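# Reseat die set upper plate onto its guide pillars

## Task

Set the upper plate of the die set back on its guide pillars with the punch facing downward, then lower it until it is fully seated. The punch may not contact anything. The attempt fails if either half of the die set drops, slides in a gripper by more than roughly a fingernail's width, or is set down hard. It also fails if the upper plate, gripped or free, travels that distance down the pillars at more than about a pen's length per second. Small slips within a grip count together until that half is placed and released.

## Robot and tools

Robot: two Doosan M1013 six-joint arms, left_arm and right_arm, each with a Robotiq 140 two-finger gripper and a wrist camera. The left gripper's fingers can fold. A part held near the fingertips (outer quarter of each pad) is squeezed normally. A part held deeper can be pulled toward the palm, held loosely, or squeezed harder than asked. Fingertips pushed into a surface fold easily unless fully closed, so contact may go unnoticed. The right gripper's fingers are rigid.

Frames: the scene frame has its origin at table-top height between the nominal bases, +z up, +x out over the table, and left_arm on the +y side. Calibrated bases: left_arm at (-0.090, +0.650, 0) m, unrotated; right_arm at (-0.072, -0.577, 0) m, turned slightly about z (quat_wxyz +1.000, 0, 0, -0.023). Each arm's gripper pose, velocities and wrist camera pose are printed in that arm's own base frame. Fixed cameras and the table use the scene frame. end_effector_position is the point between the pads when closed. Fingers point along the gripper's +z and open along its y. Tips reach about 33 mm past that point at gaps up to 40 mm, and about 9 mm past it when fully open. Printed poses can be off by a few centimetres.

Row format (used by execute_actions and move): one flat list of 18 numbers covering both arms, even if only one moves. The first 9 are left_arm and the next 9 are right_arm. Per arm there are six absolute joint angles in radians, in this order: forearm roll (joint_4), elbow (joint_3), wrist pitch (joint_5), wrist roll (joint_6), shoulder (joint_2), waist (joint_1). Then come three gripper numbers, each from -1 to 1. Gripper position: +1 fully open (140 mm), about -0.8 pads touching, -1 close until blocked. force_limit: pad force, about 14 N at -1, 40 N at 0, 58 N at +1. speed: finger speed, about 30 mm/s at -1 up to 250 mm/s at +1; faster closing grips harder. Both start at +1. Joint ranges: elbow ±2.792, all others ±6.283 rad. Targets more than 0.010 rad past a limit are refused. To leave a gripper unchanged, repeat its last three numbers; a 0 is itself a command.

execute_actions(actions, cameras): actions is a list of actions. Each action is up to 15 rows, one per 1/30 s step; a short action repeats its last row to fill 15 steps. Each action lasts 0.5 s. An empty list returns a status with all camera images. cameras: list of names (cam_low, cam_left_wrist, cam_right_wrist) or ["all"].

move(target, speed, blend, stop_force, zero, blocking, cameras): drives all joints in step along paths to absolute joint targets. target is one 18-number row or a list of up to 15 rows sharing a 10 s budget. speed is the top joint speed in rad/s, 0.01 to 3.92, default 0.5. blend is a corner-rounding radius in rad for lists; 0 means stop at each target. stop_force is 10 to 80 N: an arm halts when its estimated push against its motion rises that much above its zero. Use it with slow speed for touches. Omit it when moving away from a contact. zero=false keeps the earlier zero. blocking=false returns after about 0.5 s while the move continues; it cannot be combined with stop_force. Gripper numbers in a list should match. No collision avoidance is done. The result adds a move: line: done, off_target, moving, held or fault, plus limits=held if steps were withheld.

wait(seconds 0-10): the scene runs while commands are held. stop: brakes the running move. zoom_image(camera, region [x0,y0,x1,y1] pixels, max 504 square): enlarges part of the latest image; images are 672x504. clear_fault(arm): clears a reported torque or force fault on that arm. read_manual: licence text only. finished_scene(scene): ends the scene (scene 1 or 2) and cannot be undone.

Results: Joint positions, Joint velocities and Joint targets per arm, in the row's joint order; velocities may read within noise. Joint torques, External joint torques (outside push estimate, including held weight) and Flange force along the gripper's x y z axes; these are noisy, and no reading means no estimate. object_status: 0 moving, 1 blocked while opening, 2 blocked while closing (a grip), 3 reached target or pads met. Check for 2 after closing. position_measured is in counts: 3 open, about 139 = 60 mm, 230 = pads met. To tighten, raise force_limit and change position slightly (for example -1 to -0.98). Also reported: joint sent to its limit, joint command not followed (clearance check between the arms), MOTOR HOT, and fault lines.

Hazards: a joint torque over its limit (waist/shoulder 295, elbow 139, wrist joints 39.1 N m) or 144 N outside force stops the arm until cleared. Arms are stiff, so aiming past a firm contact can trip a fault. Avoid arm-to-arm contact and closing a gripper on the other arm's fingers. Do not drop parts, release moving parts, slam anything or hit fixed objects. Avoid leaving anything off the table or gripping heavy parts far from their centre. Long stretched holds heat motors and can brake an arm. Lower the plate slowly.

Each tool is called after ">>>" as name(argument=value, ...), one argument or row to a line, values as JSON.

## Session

>>> execute_actions(
  actions=[],
)

>>> zoom_image(
  camera="cam_low",
  region=[80, 180, 260, 300],
)

Scene clock: 0.00 s.
left_arm: end_effector_position=(+0.3514, +0.2288, +0.2243) position_measured=3 object_status=3 end_effector_quat_wxyz=(-0.479, +0.550, +0.679, -0.087) | right_arm: end_effector_position=(+1.0662, -0.2083, +0.1012) position_measured=3 object_status=3 end_effector_quat_wxyz=(+0.044, +0.223, +0.974, -0.005)
Joint names: [forearm roll, elbow, wrist pitch, wrist roll, shoulder, waist]
Joint positions: left_arm=[0.513 1.97 1.793 -0.244 0.278 0.097] | right_arm=[-0.01 0.768 1.337 -1.341 0.949 -0.222]
Joint velocities: within noise
Joint torques (N m): no reading
External joint torques (N m): no reading
Flange force (N): no reading
Joint targets: left_arm=[0.513 1.970 1.793 -0.244 0.278 0.097] | right_arm=[-0.010 0.768 1.337 -1.341 0.949 -0.222]
Tool commands: left_gripper/position=+1.0 left_gripper/force_limit=+1.0 left_gripper/speed=+1.0 right_gripper/position=+1.0 right_gripper/force_limit=+1.0 right_gripper/speed=+1.0

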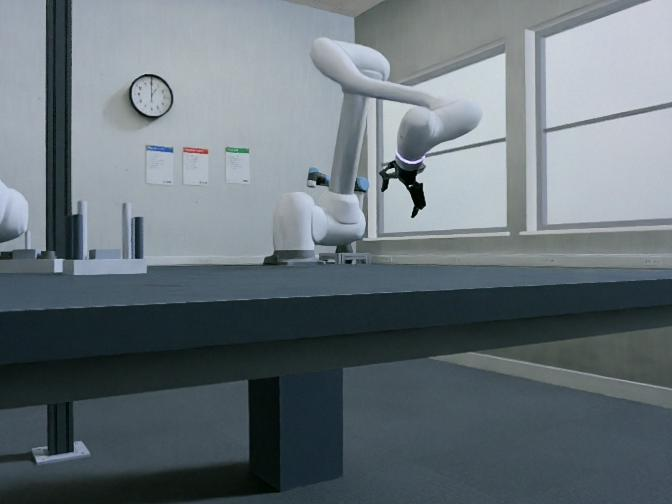

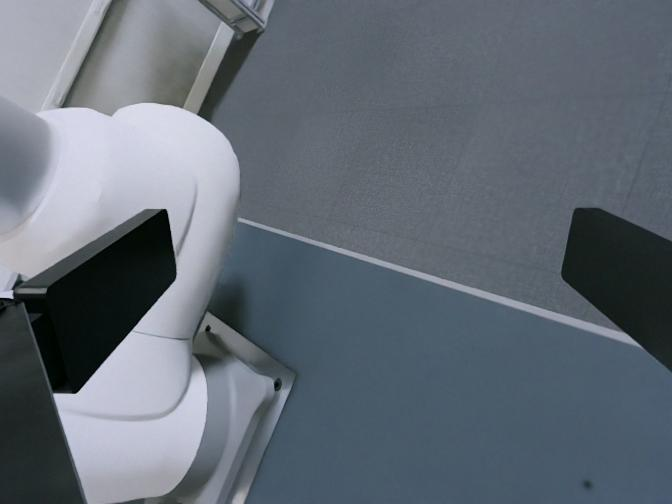

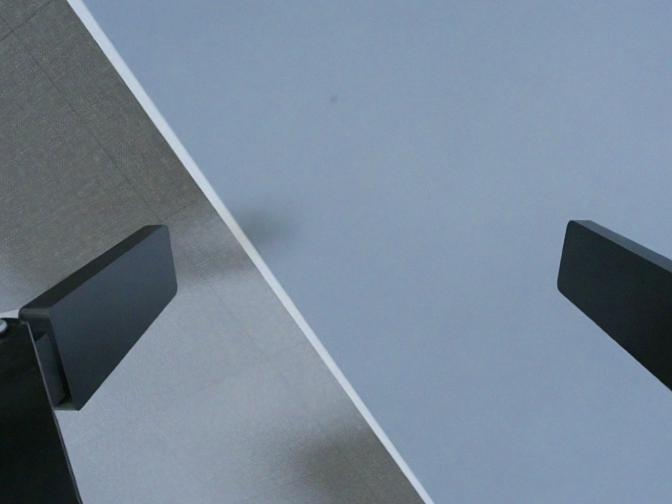

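Scaled by 2.800 from the camera's 672x504 image, which has a finer 960x720 frame.

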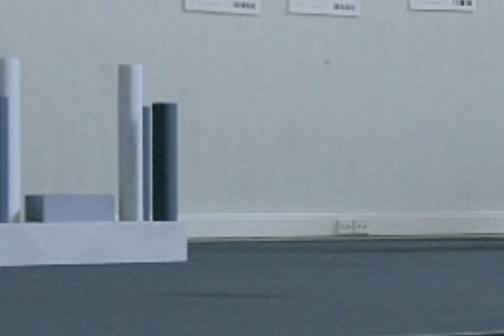

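>>> move(
  target=[0.513,1.97,1.793,-0.244,0.278,0.097,1,1,1,0,1.5842,1.5009,-0.3754,0.0565,0.7436,1,0,-1],
  speed=0.6,
  cameras=["all"],
)

Scene clock: 22.23 s.
left_arm: end_effector_position=(+0.3511, +0.2288, +0.2241) position_measured=3 object_status=3 end_effector_quat_wxyz=(-0.480, +0.549, +0.679, -0.088) | right_arm: end_effector_position=(+0.4128, +0.4266, +0.3999) position_measured=3 object_status=3 end_effector_quat_wxyz=(+0.000, +0.224, +0.975, +0.000)
Joint names: [forearm roll, elbow, wrist pitch, wrist roll, shoulder, waist]
Joint positions: left_arm=[0.513 1.97 1.793 -0.244 0.278 0.097] | right_arm=[0 1.584 1.501 -0.375 0.056 0.744]
Joint torques (N m): left_arm=[3.89 -33.21 2.28 -0.1 -65.43 -0.46] | right_arm=[3.8 -41.03 -0.07 -0.26 -48.97 -1.57]
External joint torques (N m): left_arm=[0.11 0.83 -0.19 0.07 3.87 0.56] | right_arm=[0.55 -0.86 0.08 0.26 1.23 1.66]
Flange force (N): left_arm=[-1.1 6.3 0.8] | right_arm=[1.9 4.5 -1.4]
Joint targets: left_arm=[0.513 1.970 1.793 -0.244 0.278 0.097] | right_arm=[0.000 1.584 1.501 -0.375 0.057 0.744]
move: done

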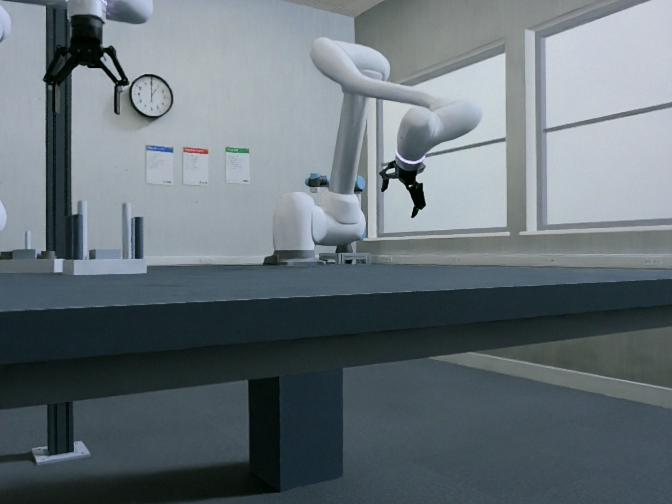

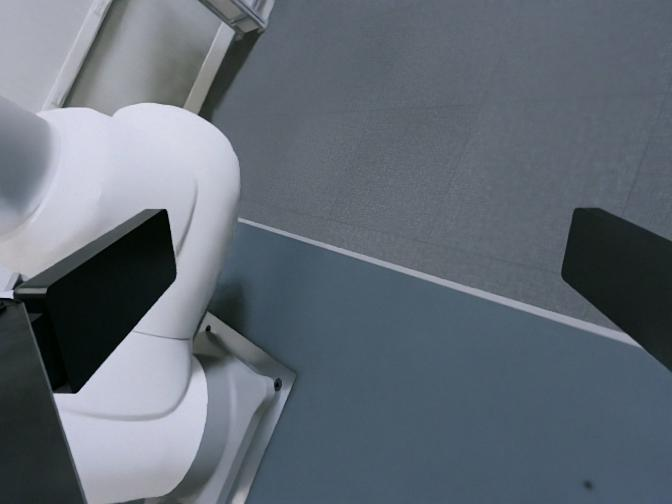

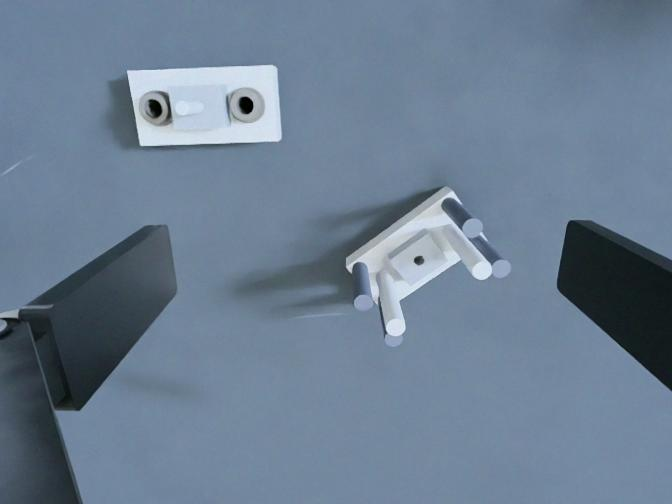

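>>> move(
  target=[
    [0,0.4178,1.8779,-0.5,0.8459,-0.1,1,0.5,-1,0,1.5842,1.5009,-0.3754,0.0565,-0.6,1,0,-1],
    [0,0.4178,1.8779,-0.7987,0.8459,-1.2635,1,0.5,-1,0,1.5842,1.5009,-0.3754,0.0565,-0.6,1,0,-1],
    [0,0.9203,1.4226,-0.7987,0.7987,-1.2635,1,0.5,-1,0,1.5842,1.5009,-0.3754,0.0565,-0.6,1,0,-1],
  ],
  speed=[0.7,0.7,0.4],
  blend=[0.1,0.05,0],
  cameras=["cam_low","cam_left_wrist"],
)

Scene clock: 74.10 s.
left_arm: end_effector_position=(+0.3345, -0.9400, +0.1701) position_measured=3 object_status=3 end_effector_quat_wxyz=(+0.000, +0.851, +0.525, +0.000) | right_arm: end_effector_position=(+0.5086, -0.3062, +0.3999) position_measured=3 object_status=3 end_effector_quat_wxyz=(+0.000, +0.782, +0.623, +0.000)
Joint names: [forearm roll, elbow, wrist pitch, wrist roll, shoulder, waist]
Joint positions: left_arm=[0 0.92 1.423 -0.799 0.799 -1.264] | right_arm=[0 1.584 1.501 -0.375 0.057 -0.6]
Joint torques (N m): left_arm=[4.19 -43.27 0.16 -0.08 -122.49 -0.58] | right_arm=[3.98 -40.95 -0.04 -0.32 -48.82 -0.43]
External joint torques (N m): left_arm=[0.15 1.44 -0.14 0.08 5.94 0.6] | right_arm=[0.38 -1.08 0.05 0.32 0.89 0.4]
Flange force (N): left_arm=[-4.0 5.2 3.8] | right_arm=[0.1 3.6 -1.8]
Joint targets: left_arm=[0.000 0.920 1.423 -0.799 0.799 -1.264] | right_arm=[0.000 1.584 1.501 -0.375 0.056 -0.600]
move: done
Images, in order (width x height): cam_low 672x504, cam_left_wrist 672x504.

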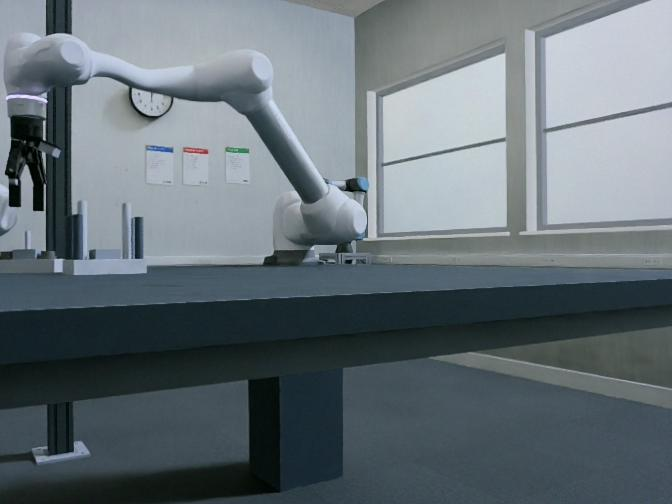

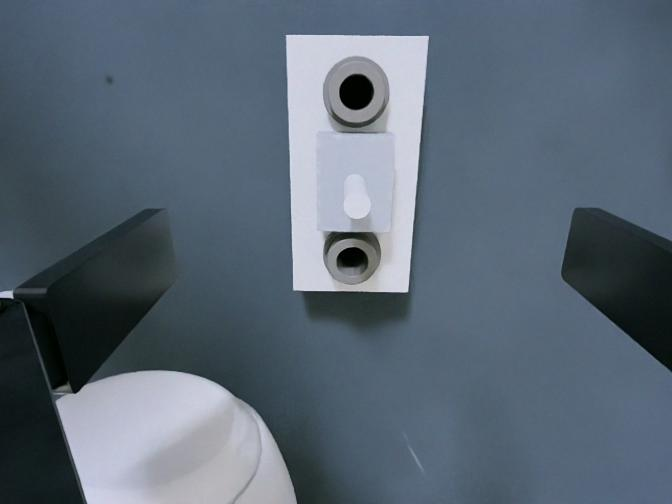

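>>> move(
  target=[0,1.0834,1.2195,-0.7791,0.8387,-1.2531,1,0.5,-1,0,1.5842,1.5009,-0.3754,0.0565,-0.6,1,0,-1],
  speed=0.25,
  cameras=["cam_low","cam_left_wrist"],
)

>>> zoom_image(
  camera="cam_low",
  region=[0, 180, 180, 300],
)

Scene clock: 96.70 s.
left_arm: end_effector_position=(+0.3408, -0.9259, +0.0419) position_measured=3 object_status=3 end_effector_quat_wxyz=(+0.000, +0.853, +0.521, +0.000) | right_arm: end_effector_position=(+0.5086, -0.3062, +0.3999) position_measured=3 object_status=3 end_effector_quat_wxyz=(+0.000, +0.782, +0.623, +0.000)
Joint names: [forearm roll, elbow, wrist pitch, wrist roll, shoulder, waist]
Joint positions: left_arm=[0 1.083 1.22 -0.779 0.839 -1.253] | right_arm=[0 1.584 1.501 -0.375 0.057 -0.6]
Joint torques (N m): left_arm=[4.01 -40.74 0.21 -0.09 -123.27 -0.68] | right_arm=[3.87 -41.3 -0.04 -0.2 -48.87 -1.02]
External joint torques (N m): left_arm=[0.07 1.18 -0.18 0.09 6.37 0.49] | right_arm=[0.48 -0.63 0.05 0.2 1.26 0.95]
Flange force (N): left_arm=[-4.2 5.5 5.1] | right_arm=[0.8 3.7 -1.0]
Joint targets: left_arm=[0.000 1.083 1.220 -0.779 0.839 -1.253] | right_arm=[0.000 1.584 1.501 -0.375 0.056 -0.600]
move: done
Images, in order (width x height): cam_low 672x504, cam_left_wrist 672x504.

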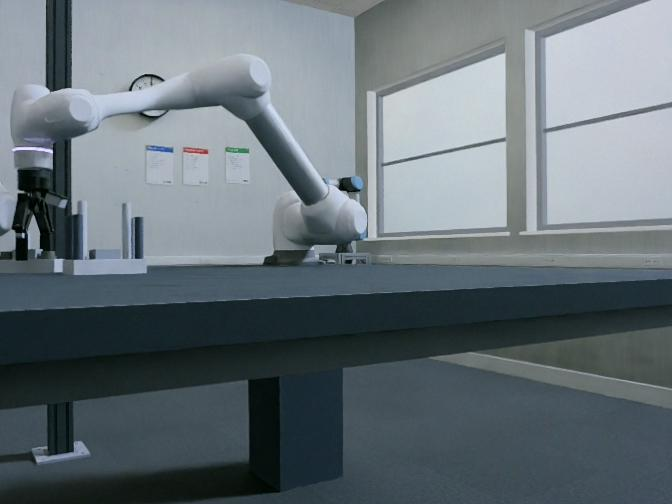

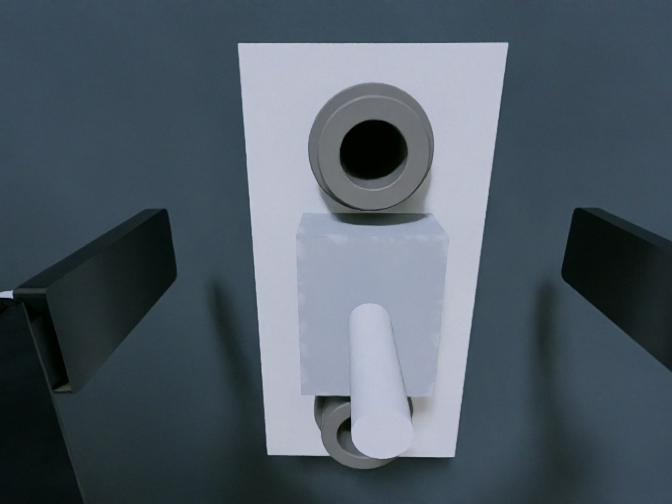

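Scaled by 2.800 from the camera's 672x504 image, which has a finer 960x720 frame.

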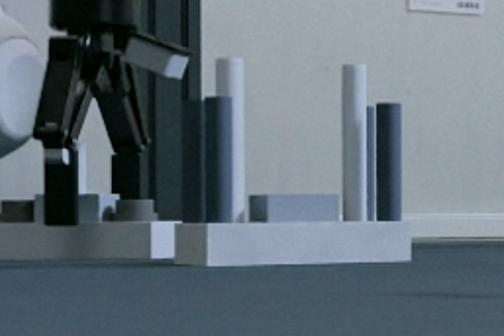

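>>> move(
  target=[
    [0,1.0834,1.2195,-0.7791,0.8387,-1.2531,-1,0.5,-1,0,1.5842,1.5009,-0.3754,0.0565,-0.6,1,0,-1],
    [0,1.0158,1.3294,-0.7791,0.7964,-1.2531,-1,0.5,-1,0,1.5842,1.5009,-0.3754,0.0565,-0.6,1,0,-1],
  ],
  speed=[0.1,0.06],
  cameras=["cam_low","cam_left_wrist"],
)

>>> zoom_image(
  camera="cam_low",
  region=[0, 180, 180, 300],
)

Scene clock: 119.67 s.
left_arm: end_effector_position=(+0.3408, -0.9259, +0.1200) position_measured=111 object_status=2 end_effector_quat_wxyz=(+0.000, +0.853, +0.521, +0.000) | right_arm: end_effector_position=(+0.5086, -0.3062, +0.3999) position_measured=3 object_status=3 end_effector_quat_wxyz=(+0.000, +0.782, +0.623, +0.000)
Joint names: [forearm roll, elbow, wrist pitch, wrist roll, shoulder, waist]
Joint positions: left_arm=[0 1.016 1.329 -0.779 0.796 -1.253] | right_arm=[0 1.584 1.501 -0.375 0.056 -0.6]
Joint torques (N m): left_arm=[3.91 -52.44 0 -0.06 -140.03 -0.6] | right_arm=[3.95 -41.31 -0.03 -0.32 -49.2 -1.33]
External joint torques (N m): left_arm=[0.32 11.54 0.03 0.06 24.83 0.68] | right_arm=[0.39 -0.63 0.04 0.32 1.31 1.12]
Flange force (N): left_arm=[-4.3 5.8 23.0] | right_arm=[1.3 3.9 -1.0]
Joint targets: left_arm=[0.000 1.016 1.329 -0.779 0.796 -1.253] | right_arm=[0.000 1.584 1.501 -0.375 0.056 -0.600]
move: done
Images, in order (width x height): cam_low 672x504, cam_left_wrist 672x504.

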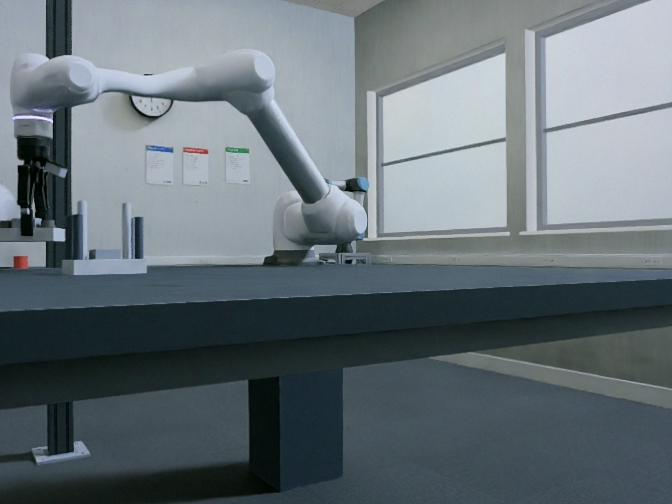

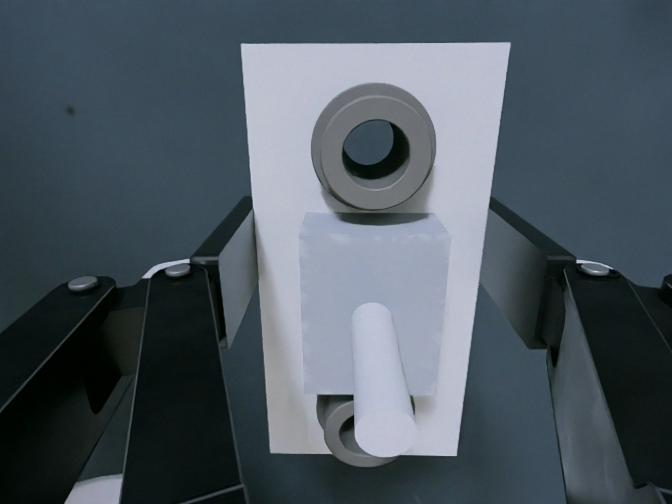

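Scaled by 2.800 from the camera's 672x504 image, which has a finer 960x720 frame.

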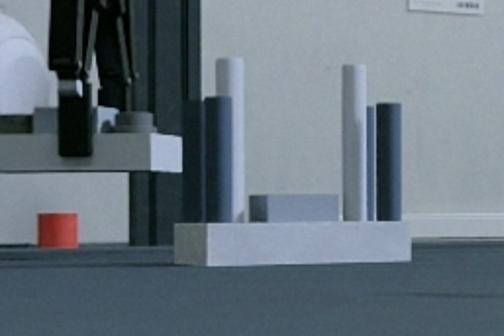

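>>> move(
  target=[
    [0,0.4899,1.8446,-0.7791,0.8071,-1.2531,-1,0.5,-1,0,1.5842,1.5009,-0.3754,0.0565,-0.6,1,0,-1],
    [-1.8886,1.9671,1.134,-2.4806,0.1934,-0.534,-1,0.5,-1,0,1.5842,1.5009,-0.3754,0.0565,-0.6,1,0,-1],
    [-1.8886,1.9671,1.134,-2.4806,0.1934,-0.534,-1,0.5,-1,1.7064,2.1098,1.4045,-0.6893,0.1389,0.2601,1,0,-1],
  ],
  speed=[0.35,0.5,0.8],
  blend=[0.08,0.05,0],
  cameras=["all"],
)

Scene clock: 153.40 s.
left_arm: end_effector_position=(+0.5201, -0.5999, +0.4501) position_measured=111 object_status=2 end_effector_quat_wxyz=(+0.500, +0.500, -0.500, +0.500) | right_arm: end_effector_position=(+0.4796, +0.4995, +0.4160) position_measured=3 object_status=3 end_effector_quat_wxyz=(+0.511, -0.488, -0.511, -0.488)
Joint names: [forearm roll, elbow, wrist pitch, wrist roll, shoulder, waist]
Joint positions: left_arm=[-1.889 1.967 1.134 -2.481 0.193 -0.534] | right_arm=[1.706 2.11 1.404 -0.689 0.139 0.26]
Joint torques (N m): left_arm=[-7.6 -47.08 5.89 -0.07 -72.61 -0.44] | right_arm=[1.29 -34.61 1.69 -0.32 -52.63 -0.39]
External joint torques (N m): left_arm=[4.49 12.93 -4.19 0.07 18.51 0.33] | right_arm=[0.31 -1.41 0.04 0.32 2.15 0.56]
Flange force (N): left_arm=[-23.9 -4.0 2.0] | right_arm=[-0.7 5.2 2.9]
Joint targets: left_arm=[-1.889 1.967 1.134 -2.481 0.193 -0.534] | right_arm=[1.706 2.110 1.405 -0.689 0.139 0.260]
move: done

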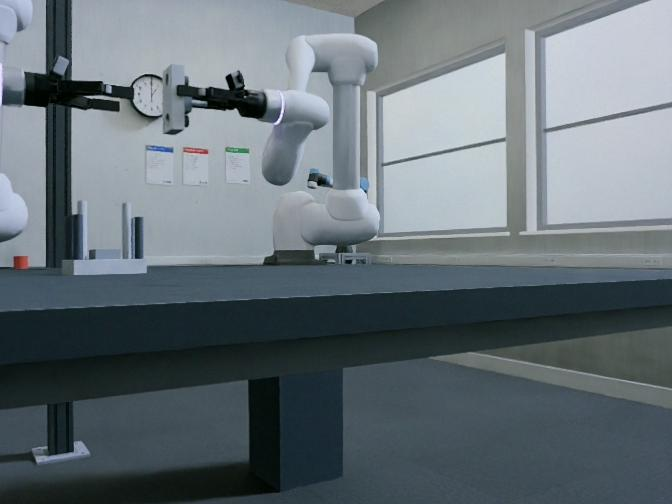

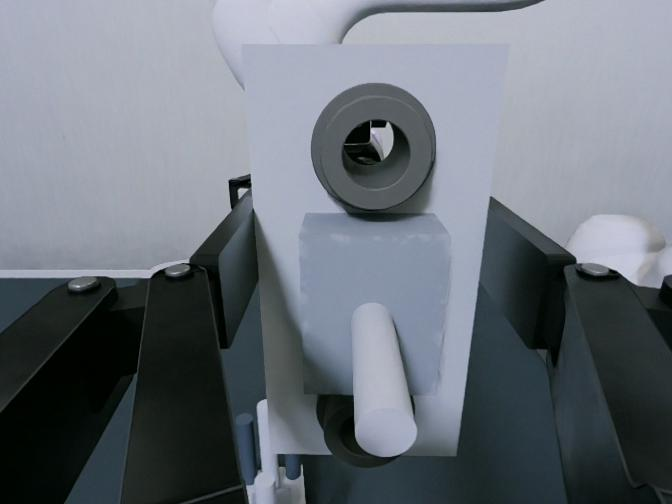

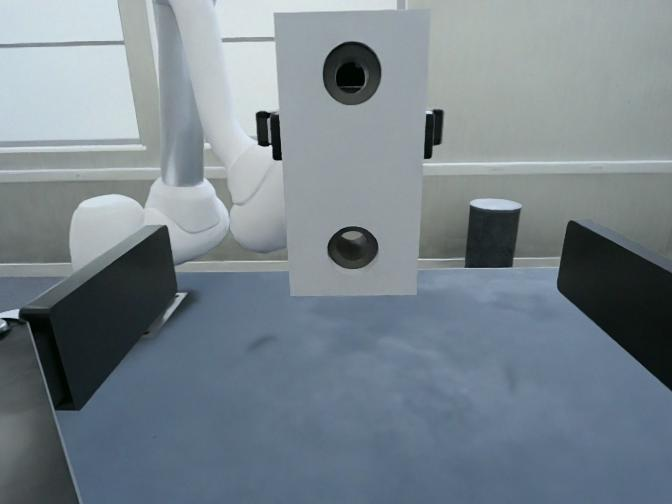

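>>> move(
  target=[
    [-1.8886,1.9671,1.134,-2.4806,0.1934,-0.534,-1,0.5,-1,1.8177,2.058,1.2748,-0.7127,0.1883,0.4291,1,0,-1],
    [-1.8886,1.9671,1.134,-2.4806,0.1934,-0.534,-1,0.5,-1,1.8177,2.058,1.2748,-0.7127,0.1883,0.4291,-1,0,-1],
    [-1.8886,1.9671,1.134,-2.4806,0.1934,-0.534,-1,0.5,-1,1.8177,2.058,1.2748,-0.7127,0.1883,0.4291,-0.97,0.7,-1],
  ],
  speed=0.1,
  cameras=["all"],
)

>>> zoom_image(
  camera="cam_low",
  region=[60, 30, 290, 180],
)

Scene clock: 169.93 s.
left_arm: end_effector_position=(+0.5201, -0.5999, +0.4501) position_measured=111 object_status=2 end_effector_quat_wxyz=(+0.500, +0.500, -0.500, +0.500) | right_arm: end_effector_position=(+0.4726, +0.5933, +0.4120) position_measured=111 object_status=2 end_effector_quat_wxyz=(+0.511, -0.488, -0.511, -0.488)
Joint names: [forearm roll, elbow, wrist pitch, wrist roll, shoulder, waist]
Joint positions: left_arm=[-1.889 1.967 1.134 -2.481 0.193 -0.534] | right_arm=[1.818 2.058 1.275 -0.713 0.188 0.429]
Joint torques (N m): left_arm=[-9.35 -52.31 0.75 0.51 -61.92 -3.66] | right_arm=[-1.08 -36.87 6.45 -0.22 -62.2 18.99]
External joint torques (N m): left_arm=[6.26 18.13 0.94 -0.51 7.51 3.96] | right_arm=[2.26 0.34 -4.63 0.22 5.74 -18.9]
Flange force (N): left_arm=[-18.4 10.8 -23.1] | right_arm=[-5.5 16.5 -20.0]
Joint targets: left_arm=[-1.889 1.967 1.134 -2.481 0.193 -0.534] | right_arm=[1.818 2.058 1.275 -0.713 0.188 0.429]
move: done

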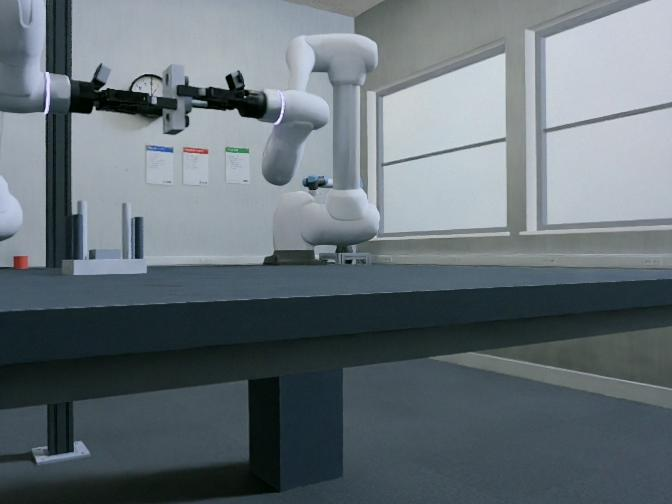

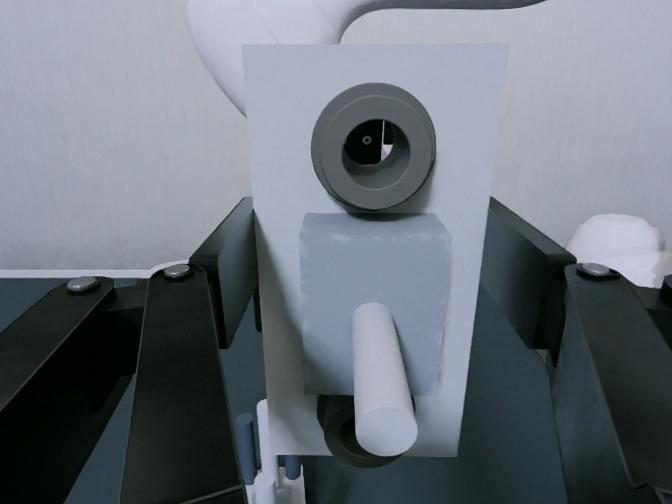

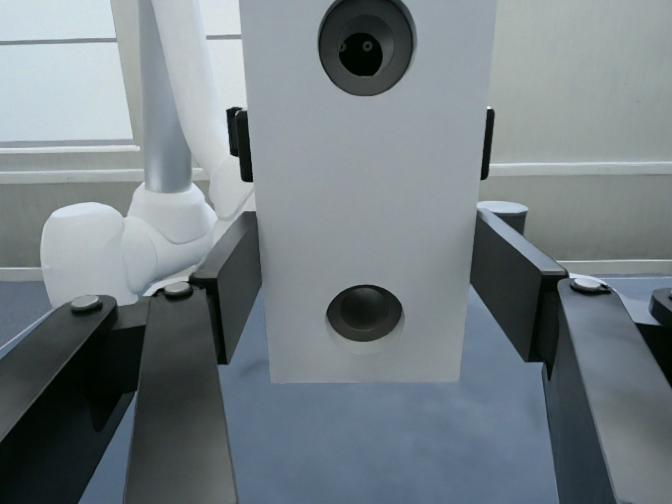

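Scaled by 2.191 from the camera's 672x504 image, which has a finer 960x720 frame.

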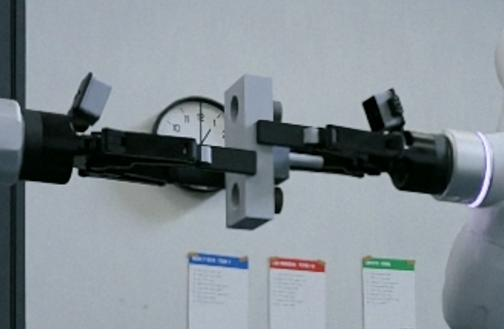

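>>> move(
  target=[
    [-1.8886,1.9671,1.134,-2.4806,0.1934,-0.534,1,0.5,-1,1.8177,2.058,1.2748,-0.7127,0.1883,0.4291,-0.97,0.7,-1],
    [-1.7373,2.0594,1.3358,-2.5162,0.117,-0.287,1,0.5,-1,1.8177,2.058,1.2748,-0.7127,0.1883,0.4291,-0.97,0.7,-1],
    [-1.7373,2.0594,1.3358,-2.5162,0.117,0.2,1,0.5,-1,1.8177,2.058,1.2748,-0.7127,0.1883,0.4291,-0.97,0.7,-1],
  ],
  speed=[0.1,0.25,0.5],
  blend=[0,0.03,0],
)

>>> move(
  target=[
    [-1.7373,2.0594,1.3358,-2.5162,0.117,0.2,1,0.5,-1,0,1.2718,1.6225,0.3811,0.2473,0.5948,-0.97,0.7,-1],
    [-1.7373,2.0594,1.3358,-2.5162,0.117,0.2,1,0.5,-1,0,1.4733,1.4102,0.3811,0.2581,0.5948,-0.97,0.7,-1],
  ],
  speed=[0.5,0.12],
  blend=[0.03,0],
  cameras=["all"],
)

>>> zoom_image(
  camera="cam_right_wrist",
  region=[320, 30, 400, 90],
)

>>> zoom_image(
  camera="cam_low",
  region=[20, 120, 200, 282],
)

Scene clock: 219.20 s.
left_arm: end_effector_position=(+0.6701, -0.1544, +0.4500) position_measured=3 object_status=3 end_effector_quat_wxyz=(+0.365, +0.606, -0.365, +0.606) | right_arm: end_effector_position=(+0.4726, +0.5933, +0.4120) position_measured=111 object_status=2 end_effector_quat_wxyz=(+0.511, -0.488, -0.511, -0.488)
Joint names: [forearm roll, elbow, wrist pitch, wrist roll, shoulder, waist]
Joint positions: left_arm=[-1.737 2.059 1.336 -2.516 0.117 0.2] | right_arm=[1.818 2.058 1.275 -0.713 0.188 0.429]
Joint torques (N m): left_arm=[-2.79 -33.91 1.78 -0.06 -49.4 -0.62] | right_arm=[5.55 -45.99 6.12 -0.23 -69.78 -1.79]
External joint torques (N m): left_arm=[0.05 1.06 -0.2 0.06 4.97 0.3] | right_arm=[-4.38 9.49 -4.31 0.23 13.69 1.82]
Flange force (N): left_arm=[-6.2 -5.6 0.9] | right_arm=[-18.5 1.6 4.9]
Joint targets: left_arm=[-1.737 2.059 1.336 -2.516 0.117 0.200] | right_arm=[1.818 2.058 1.275 -0.713 0.188 0.429]
move: done

Scene clock: 224.90 s.
left_arm: end_effector_position=(+0.6701, -0.1544, +0.4500) position_measured=3 object_status=3 end_effector_quat_wxyz=(+0.365, +0.606, -0.365, +0.606) | right_arm: end_effector_position=(+0.5688, +0.4265, +0.3300) position_measured=111 object_status=2 end_effector_quat_wxyz=(+0.000, +0.628, +0.778, +0.000)
Joint names: [forearm roll, elbow, wrist pitch, wrist roll, shoulder, waist]
Joint positions: left_arm=[-1.737 2.059 1.336 -2.516 0.117 0.2] | right_arm=[0 1.473 1.41 0.381 0.258 0.595]
Joint torques (N m): left_arm=[-2.78 -33.81 1.79 -0.05 -49.25 -0.41] | right_arm=[4.26 -50.36 -0.1 -0.21 -82.64 -0.64]
External joint torques (N m): left_arm=[0.07 0.89 -0.21 0.05 4.27 0.55] | right_arm=[0.04 8.87 0.08 0.21 14.52 0.6]
Flange force (N): left_arm=[-5.3 -5.0 0.3] | right_arm=[3.2 4.1 16.7]
Joint targets: left_arm=[-1.737 2.059 1.336 -2.516 0.117 0.200] | right_arm=[0.000 1.473 1.410 0.381 0.258 0.595]
move: done

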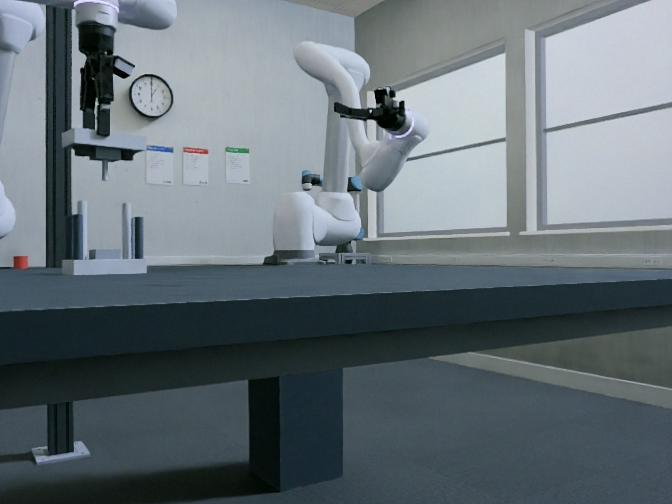

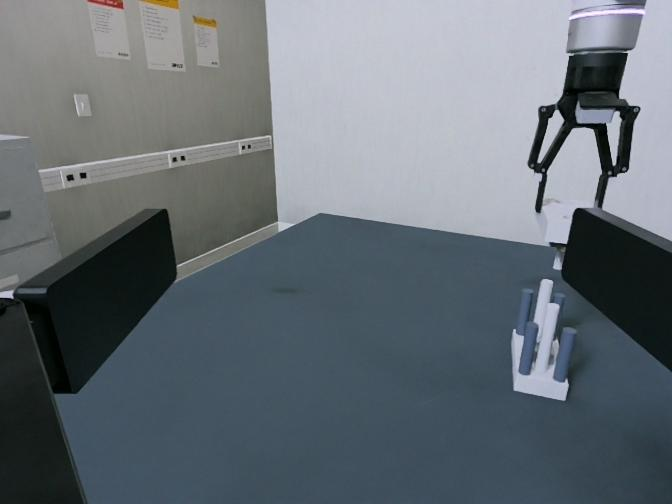

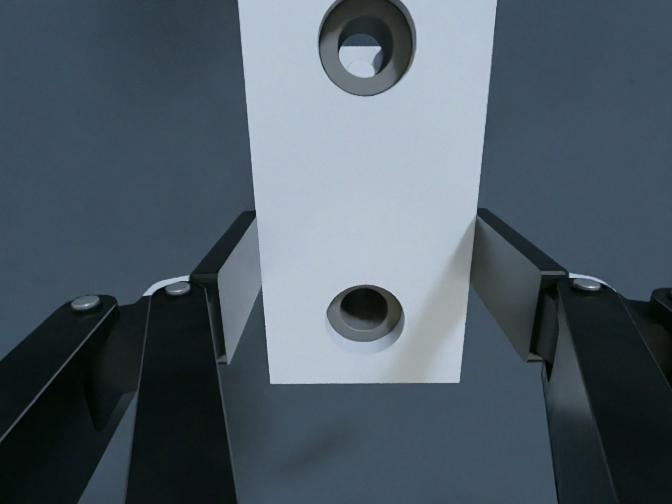

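Scaled by 6.300 from the camera's 672x504 image, which has a finer 960x720 frame.

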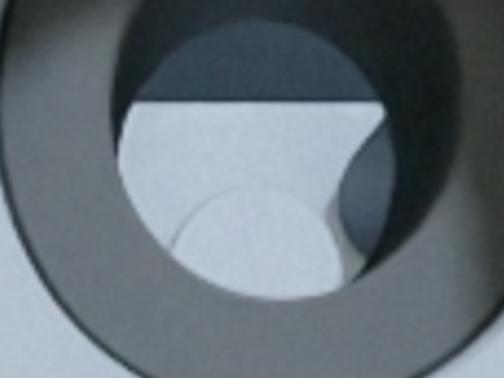

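Scaled by 2.800 from the camera's 672x504 image, which has a finer 960x720 frame.

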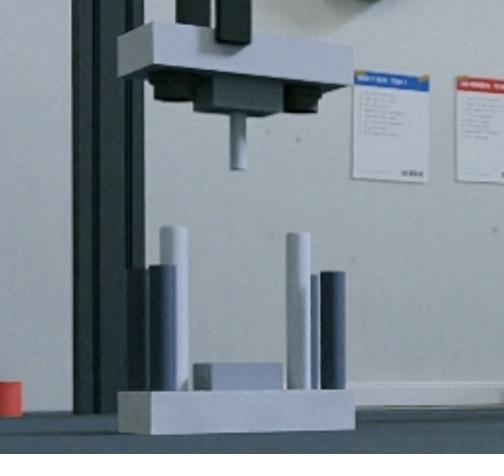

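>>> move(
  target=[-1.7373,2.0594,1.3358,-2.5162,0.117,0.2,1,0.5,-1,0,1.5746,1.2739,0.3769,0.2931,0.5906,-0.97,0.7,-1],
  speed=0.06,
  cameras=["cam_low","cam_right_wrist"],
)

>>> zoom_image(
  camera="cam_right_wrist",
  region=[320, 30, 400, 90],
)

>>> zoom_image(
  camera="cam_low",
  region=[40, 160, 170, 282],
)

Scene clock: 247.67 s.
left_arm: end_effector_position=(+0.6702, -0.1544, +0.4500) position_measured=3 object_status=3 end_effector_quat_wxyz=(+0.365, +0.606, -0.365, +0.606) | right_arm: end_effector_position=(+0.5736, +0.4261, +0.2499) position_measured=111 object_status=2 end_effector_quat_wxyz=(+0.000, +0.628, +0.778, +0.000)
Joint names: [forearm roll, elbow, wrist pitch, wrist roll, shoulder, waist]
Joint positions: left_arm=[-1.737 2.059 1.336 -2.516 0.117 0.2] | right_arm=[0 1.575 1.274 0.377 0.293 0.591]
Joint torques (N m): left_arm=[-2.79 -33.79 1.78 -0.08 -49.37 -0.41] | right_arm=[3.99 -49.12 -0.14 -0.33 -84.91 -0.38]
External joint torques (N m): left_arm=[0.05 0.79 -0.18 0.08 3.97 0.27] | right_arm=[0.16 8.98 0.12 0.33 14.9 0.14]
Flange force (N): left_arm=[-5.0 -4.5 0.7] | right_arm=[2.5 3.9 18.0]
Joint targets: left_arm=[-1.737 2.059 1.336 -2.516 0.117 0.200] | right_arm=[0.000 1.575 1.274 0.377 0.293 0.591]
move: done
Images, in order (width x height): cam_low 672x504, cam_right_wrist 672x504.

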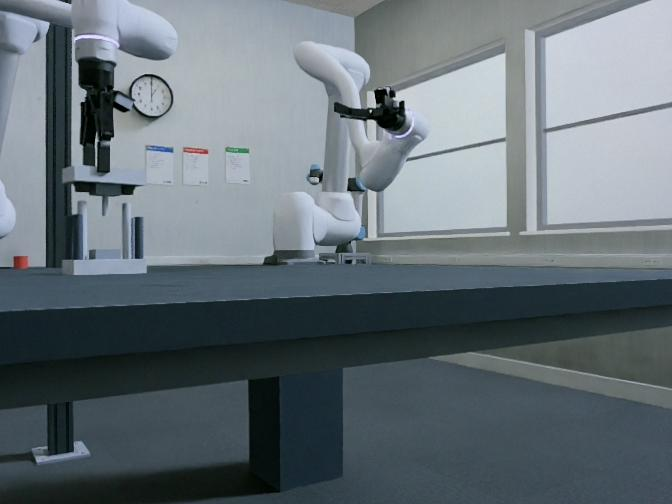

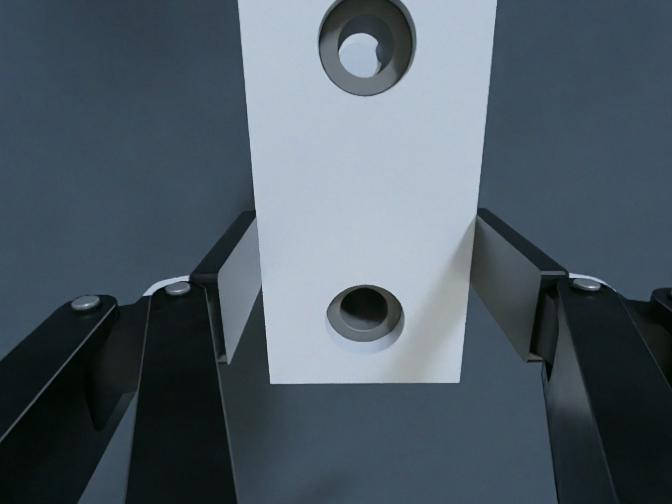

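Scaled by 6.300 from the camera's 672x504 image, which has a finer 960x720 frame.

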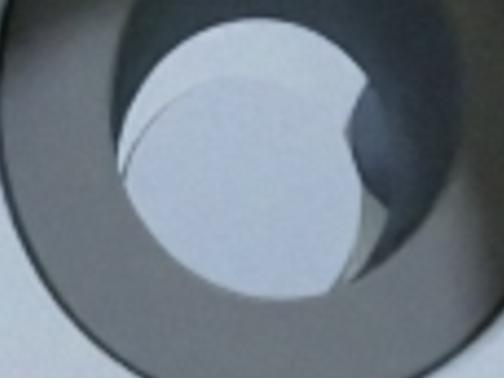

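Scaled by 3.877 from the camera's 672x504 image, which has a finer 960x720 frame.

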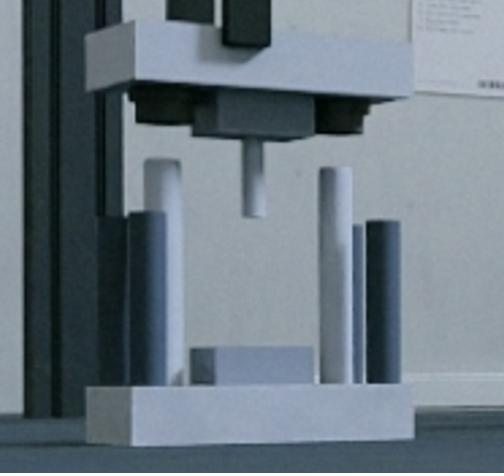

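>>> move(
  target=[-1.7373,2.0594,1.3358,-2.5162,0.117,0.2,1,0.5,-1,0,1.5942,1.2485,0.3765,0.2989,0.5902,-0.97,0.7,-1],
  speed=0.04,
  cameras=["cam_low","cam_right_wrist"],
)

>>> zoom_image(
  camera="cam_right_wrist",
  region=[320, 30, 400, 90],
)

>>> zoom_image(
  camera="cam_low",
  region=[50, 175, 160, 225],
)

Scene clock: 267.97 s.
left_arm: end_effector_position=(+0.6702, -0.1544, +0.4500) position_measured=3 object_status=3 end_effector_quat_wxyz=(+0.365, +0.606, -0.365, +0.606) | right_arm: end_effector_position=(+0.5730, +0.4254, +0.2354) position_measured=111 object_status=2 end_effector_quat_wxyz=(+0.000, +0.628, +0.778, +0.000)
Joint names: [forearm roll, elbow, wrist pitch, wrist roll, shoulder, waist]
Joint positions: left_arm=[-1.737 2.059 1.336 -2.516 0.117 0.2] | right_arm=[0 1.594 1.249 0.376 0.299 0.59]
Joint torques (N m): left_arm=[-2.78 -33.86 1.76 -0.05 -49.46 -0.45] | right_arm=[4.01 -48.78 -0.11 -0.2 -84.81 -0.87]
External joint torques (N m): left_arm=[0.03 0.91 -0.16 0.05 4.42 0.29] | right_arm=[0.14 8.7 0.09 0.2 13.75 0.72]
Flange force (N): left_arm=[-5.5 -5.0 0.8] | right_arm=[2.5 2.4 17.3]
Joint targets: left_arm=[-1.737 2.059 1.336 -2.516 0.117 0.200] | right_arm=[0.000 1.594 1.248 0.377 0.299 0.590]
move: done
Images, in order (width x height): cam_low 672x504, cam_right_wrist 672x504.

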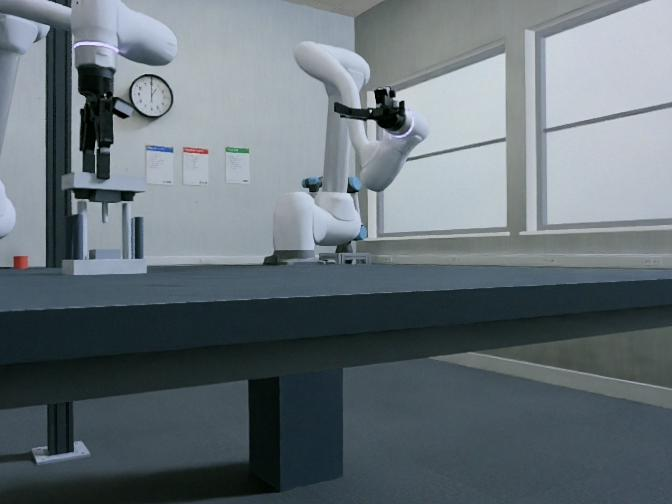

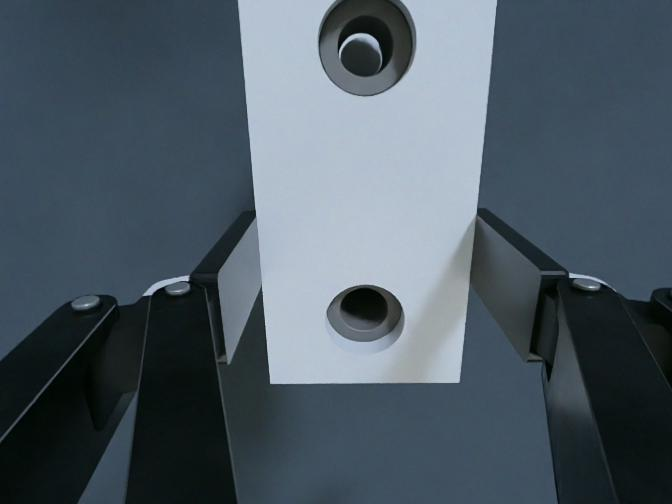

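Scaled by 6.300 from the camera's 672x504 image, which has a finer 960x720 frame.

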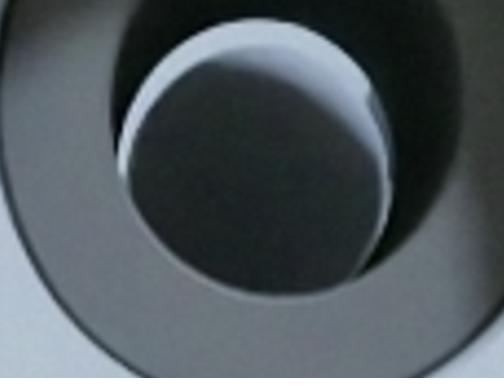

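Scaled by 4.582 from the camera's 672x504 image, which has a finer 960x720 frame.

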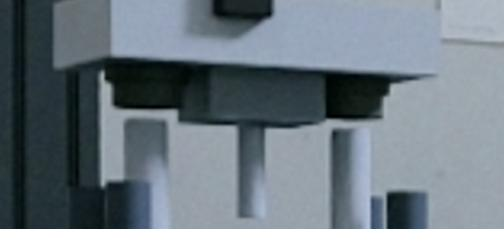

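>>> move(
  target=[
    [-1.7373,2.0594,1.3358,-2.5162,0.117,0.2,1,0.5,-1,0,1.5946,1.2484,0.3757,0.2986,0.58944,-0.97,0.7,-1],
    [-1.7373,2.0594,1.3358,-2.5162,0.117,0.2,1,0.5,-1,0,1.6082,1.2289,0.3757,0.3045,0.58944,-0.97,0.7,-1],
  ],
  speed=0.015,
  stop_force=12,
  cameras=["cam_low","cam_right_wrist"],
)

>>> zoom_image(
  camera="cam_right_wrist",
  region=[320, 30, 400, 90],
)

>>> zoom_image(
  camera="cam_low",
  region=[50, 175, 160, 225],
)

Scene clock: 295.10 s.
left_arm: end_effector_position=(+0.6702, -0.1544, +0.4500) position_measured=3 object_status=3 end_effector_quat_wxyz=(+0.365, +0.606, -0.365, +0.606) | right_arm: end_effector_position=(+0.5732, +0.4248, +0.2298) position_measured=111 object_status=2 end_effector_quat_wxyz=(+0.000, +0.628, +0.778, +0.000)
Joint names: [forearm roll, elbow, wrist pitch, wrist roll, shoulder, waist]
Joint positions: left_arm=[-1.737 2.059 1.336 -2.516 0.117 0.2] | right_arm=[0 1.601 1.238 0.376 0.302 0.589]
Joint torques (N m): left_arm=[-2.81 -33.92 1.76 -0.07 -49.26 -0.32] | right_arm=[3.88 -39.2 -0.92 -0.4 -71.58 -1.89]
External joint torques (N m): left_arm=[0.07 0.92 -0.16 0.07 3.81 0.22] | right_arm=[0.25 -0.63 0.9 0.4 0.55 1.81]
Flange force (N): left_arm=[-4.9 -4.1 0.7] | right_arm=[4.0 1.2 -2.0]
Joint targets: left_arm=[-1.737 2.059 1.336 -2.516 0.117 0.200] | right_arm=[0.000 1.601 1.239 0.376 0.302 0.589]
move: contact (right_arm); path passed 1 of 2 targets
Images, in order (width x height): cam_low 672x504, cam_right_wrist 672x504.

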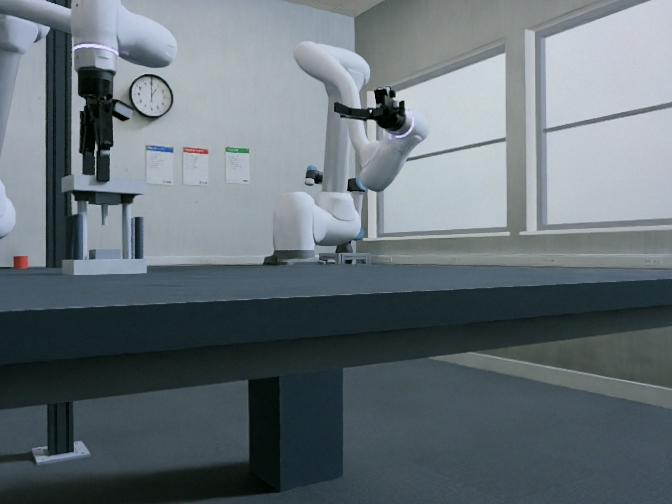

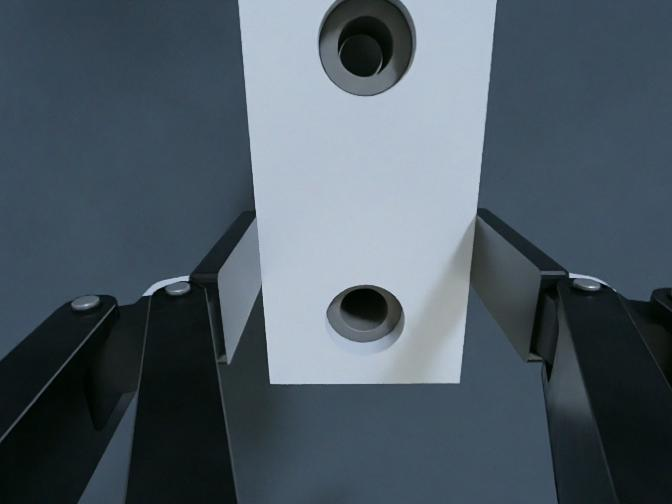

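Scaled by 6.300 from the camera's 672x504 image, which has a finer 960x720 frame.

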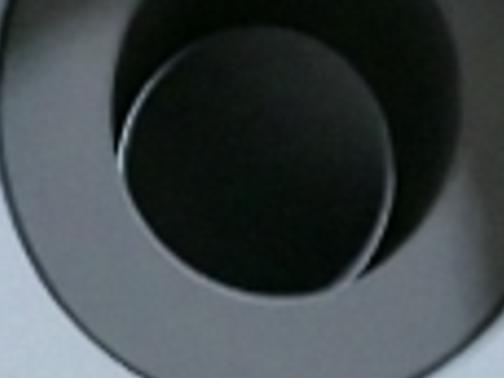

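Scaled by 4.582 from the camera's 672x504 image, which has a finer 960x720 frame.

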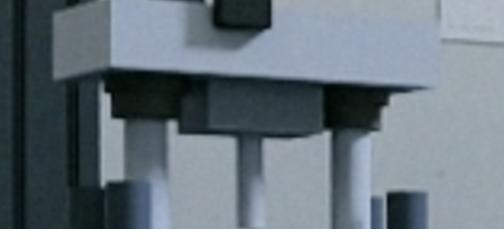

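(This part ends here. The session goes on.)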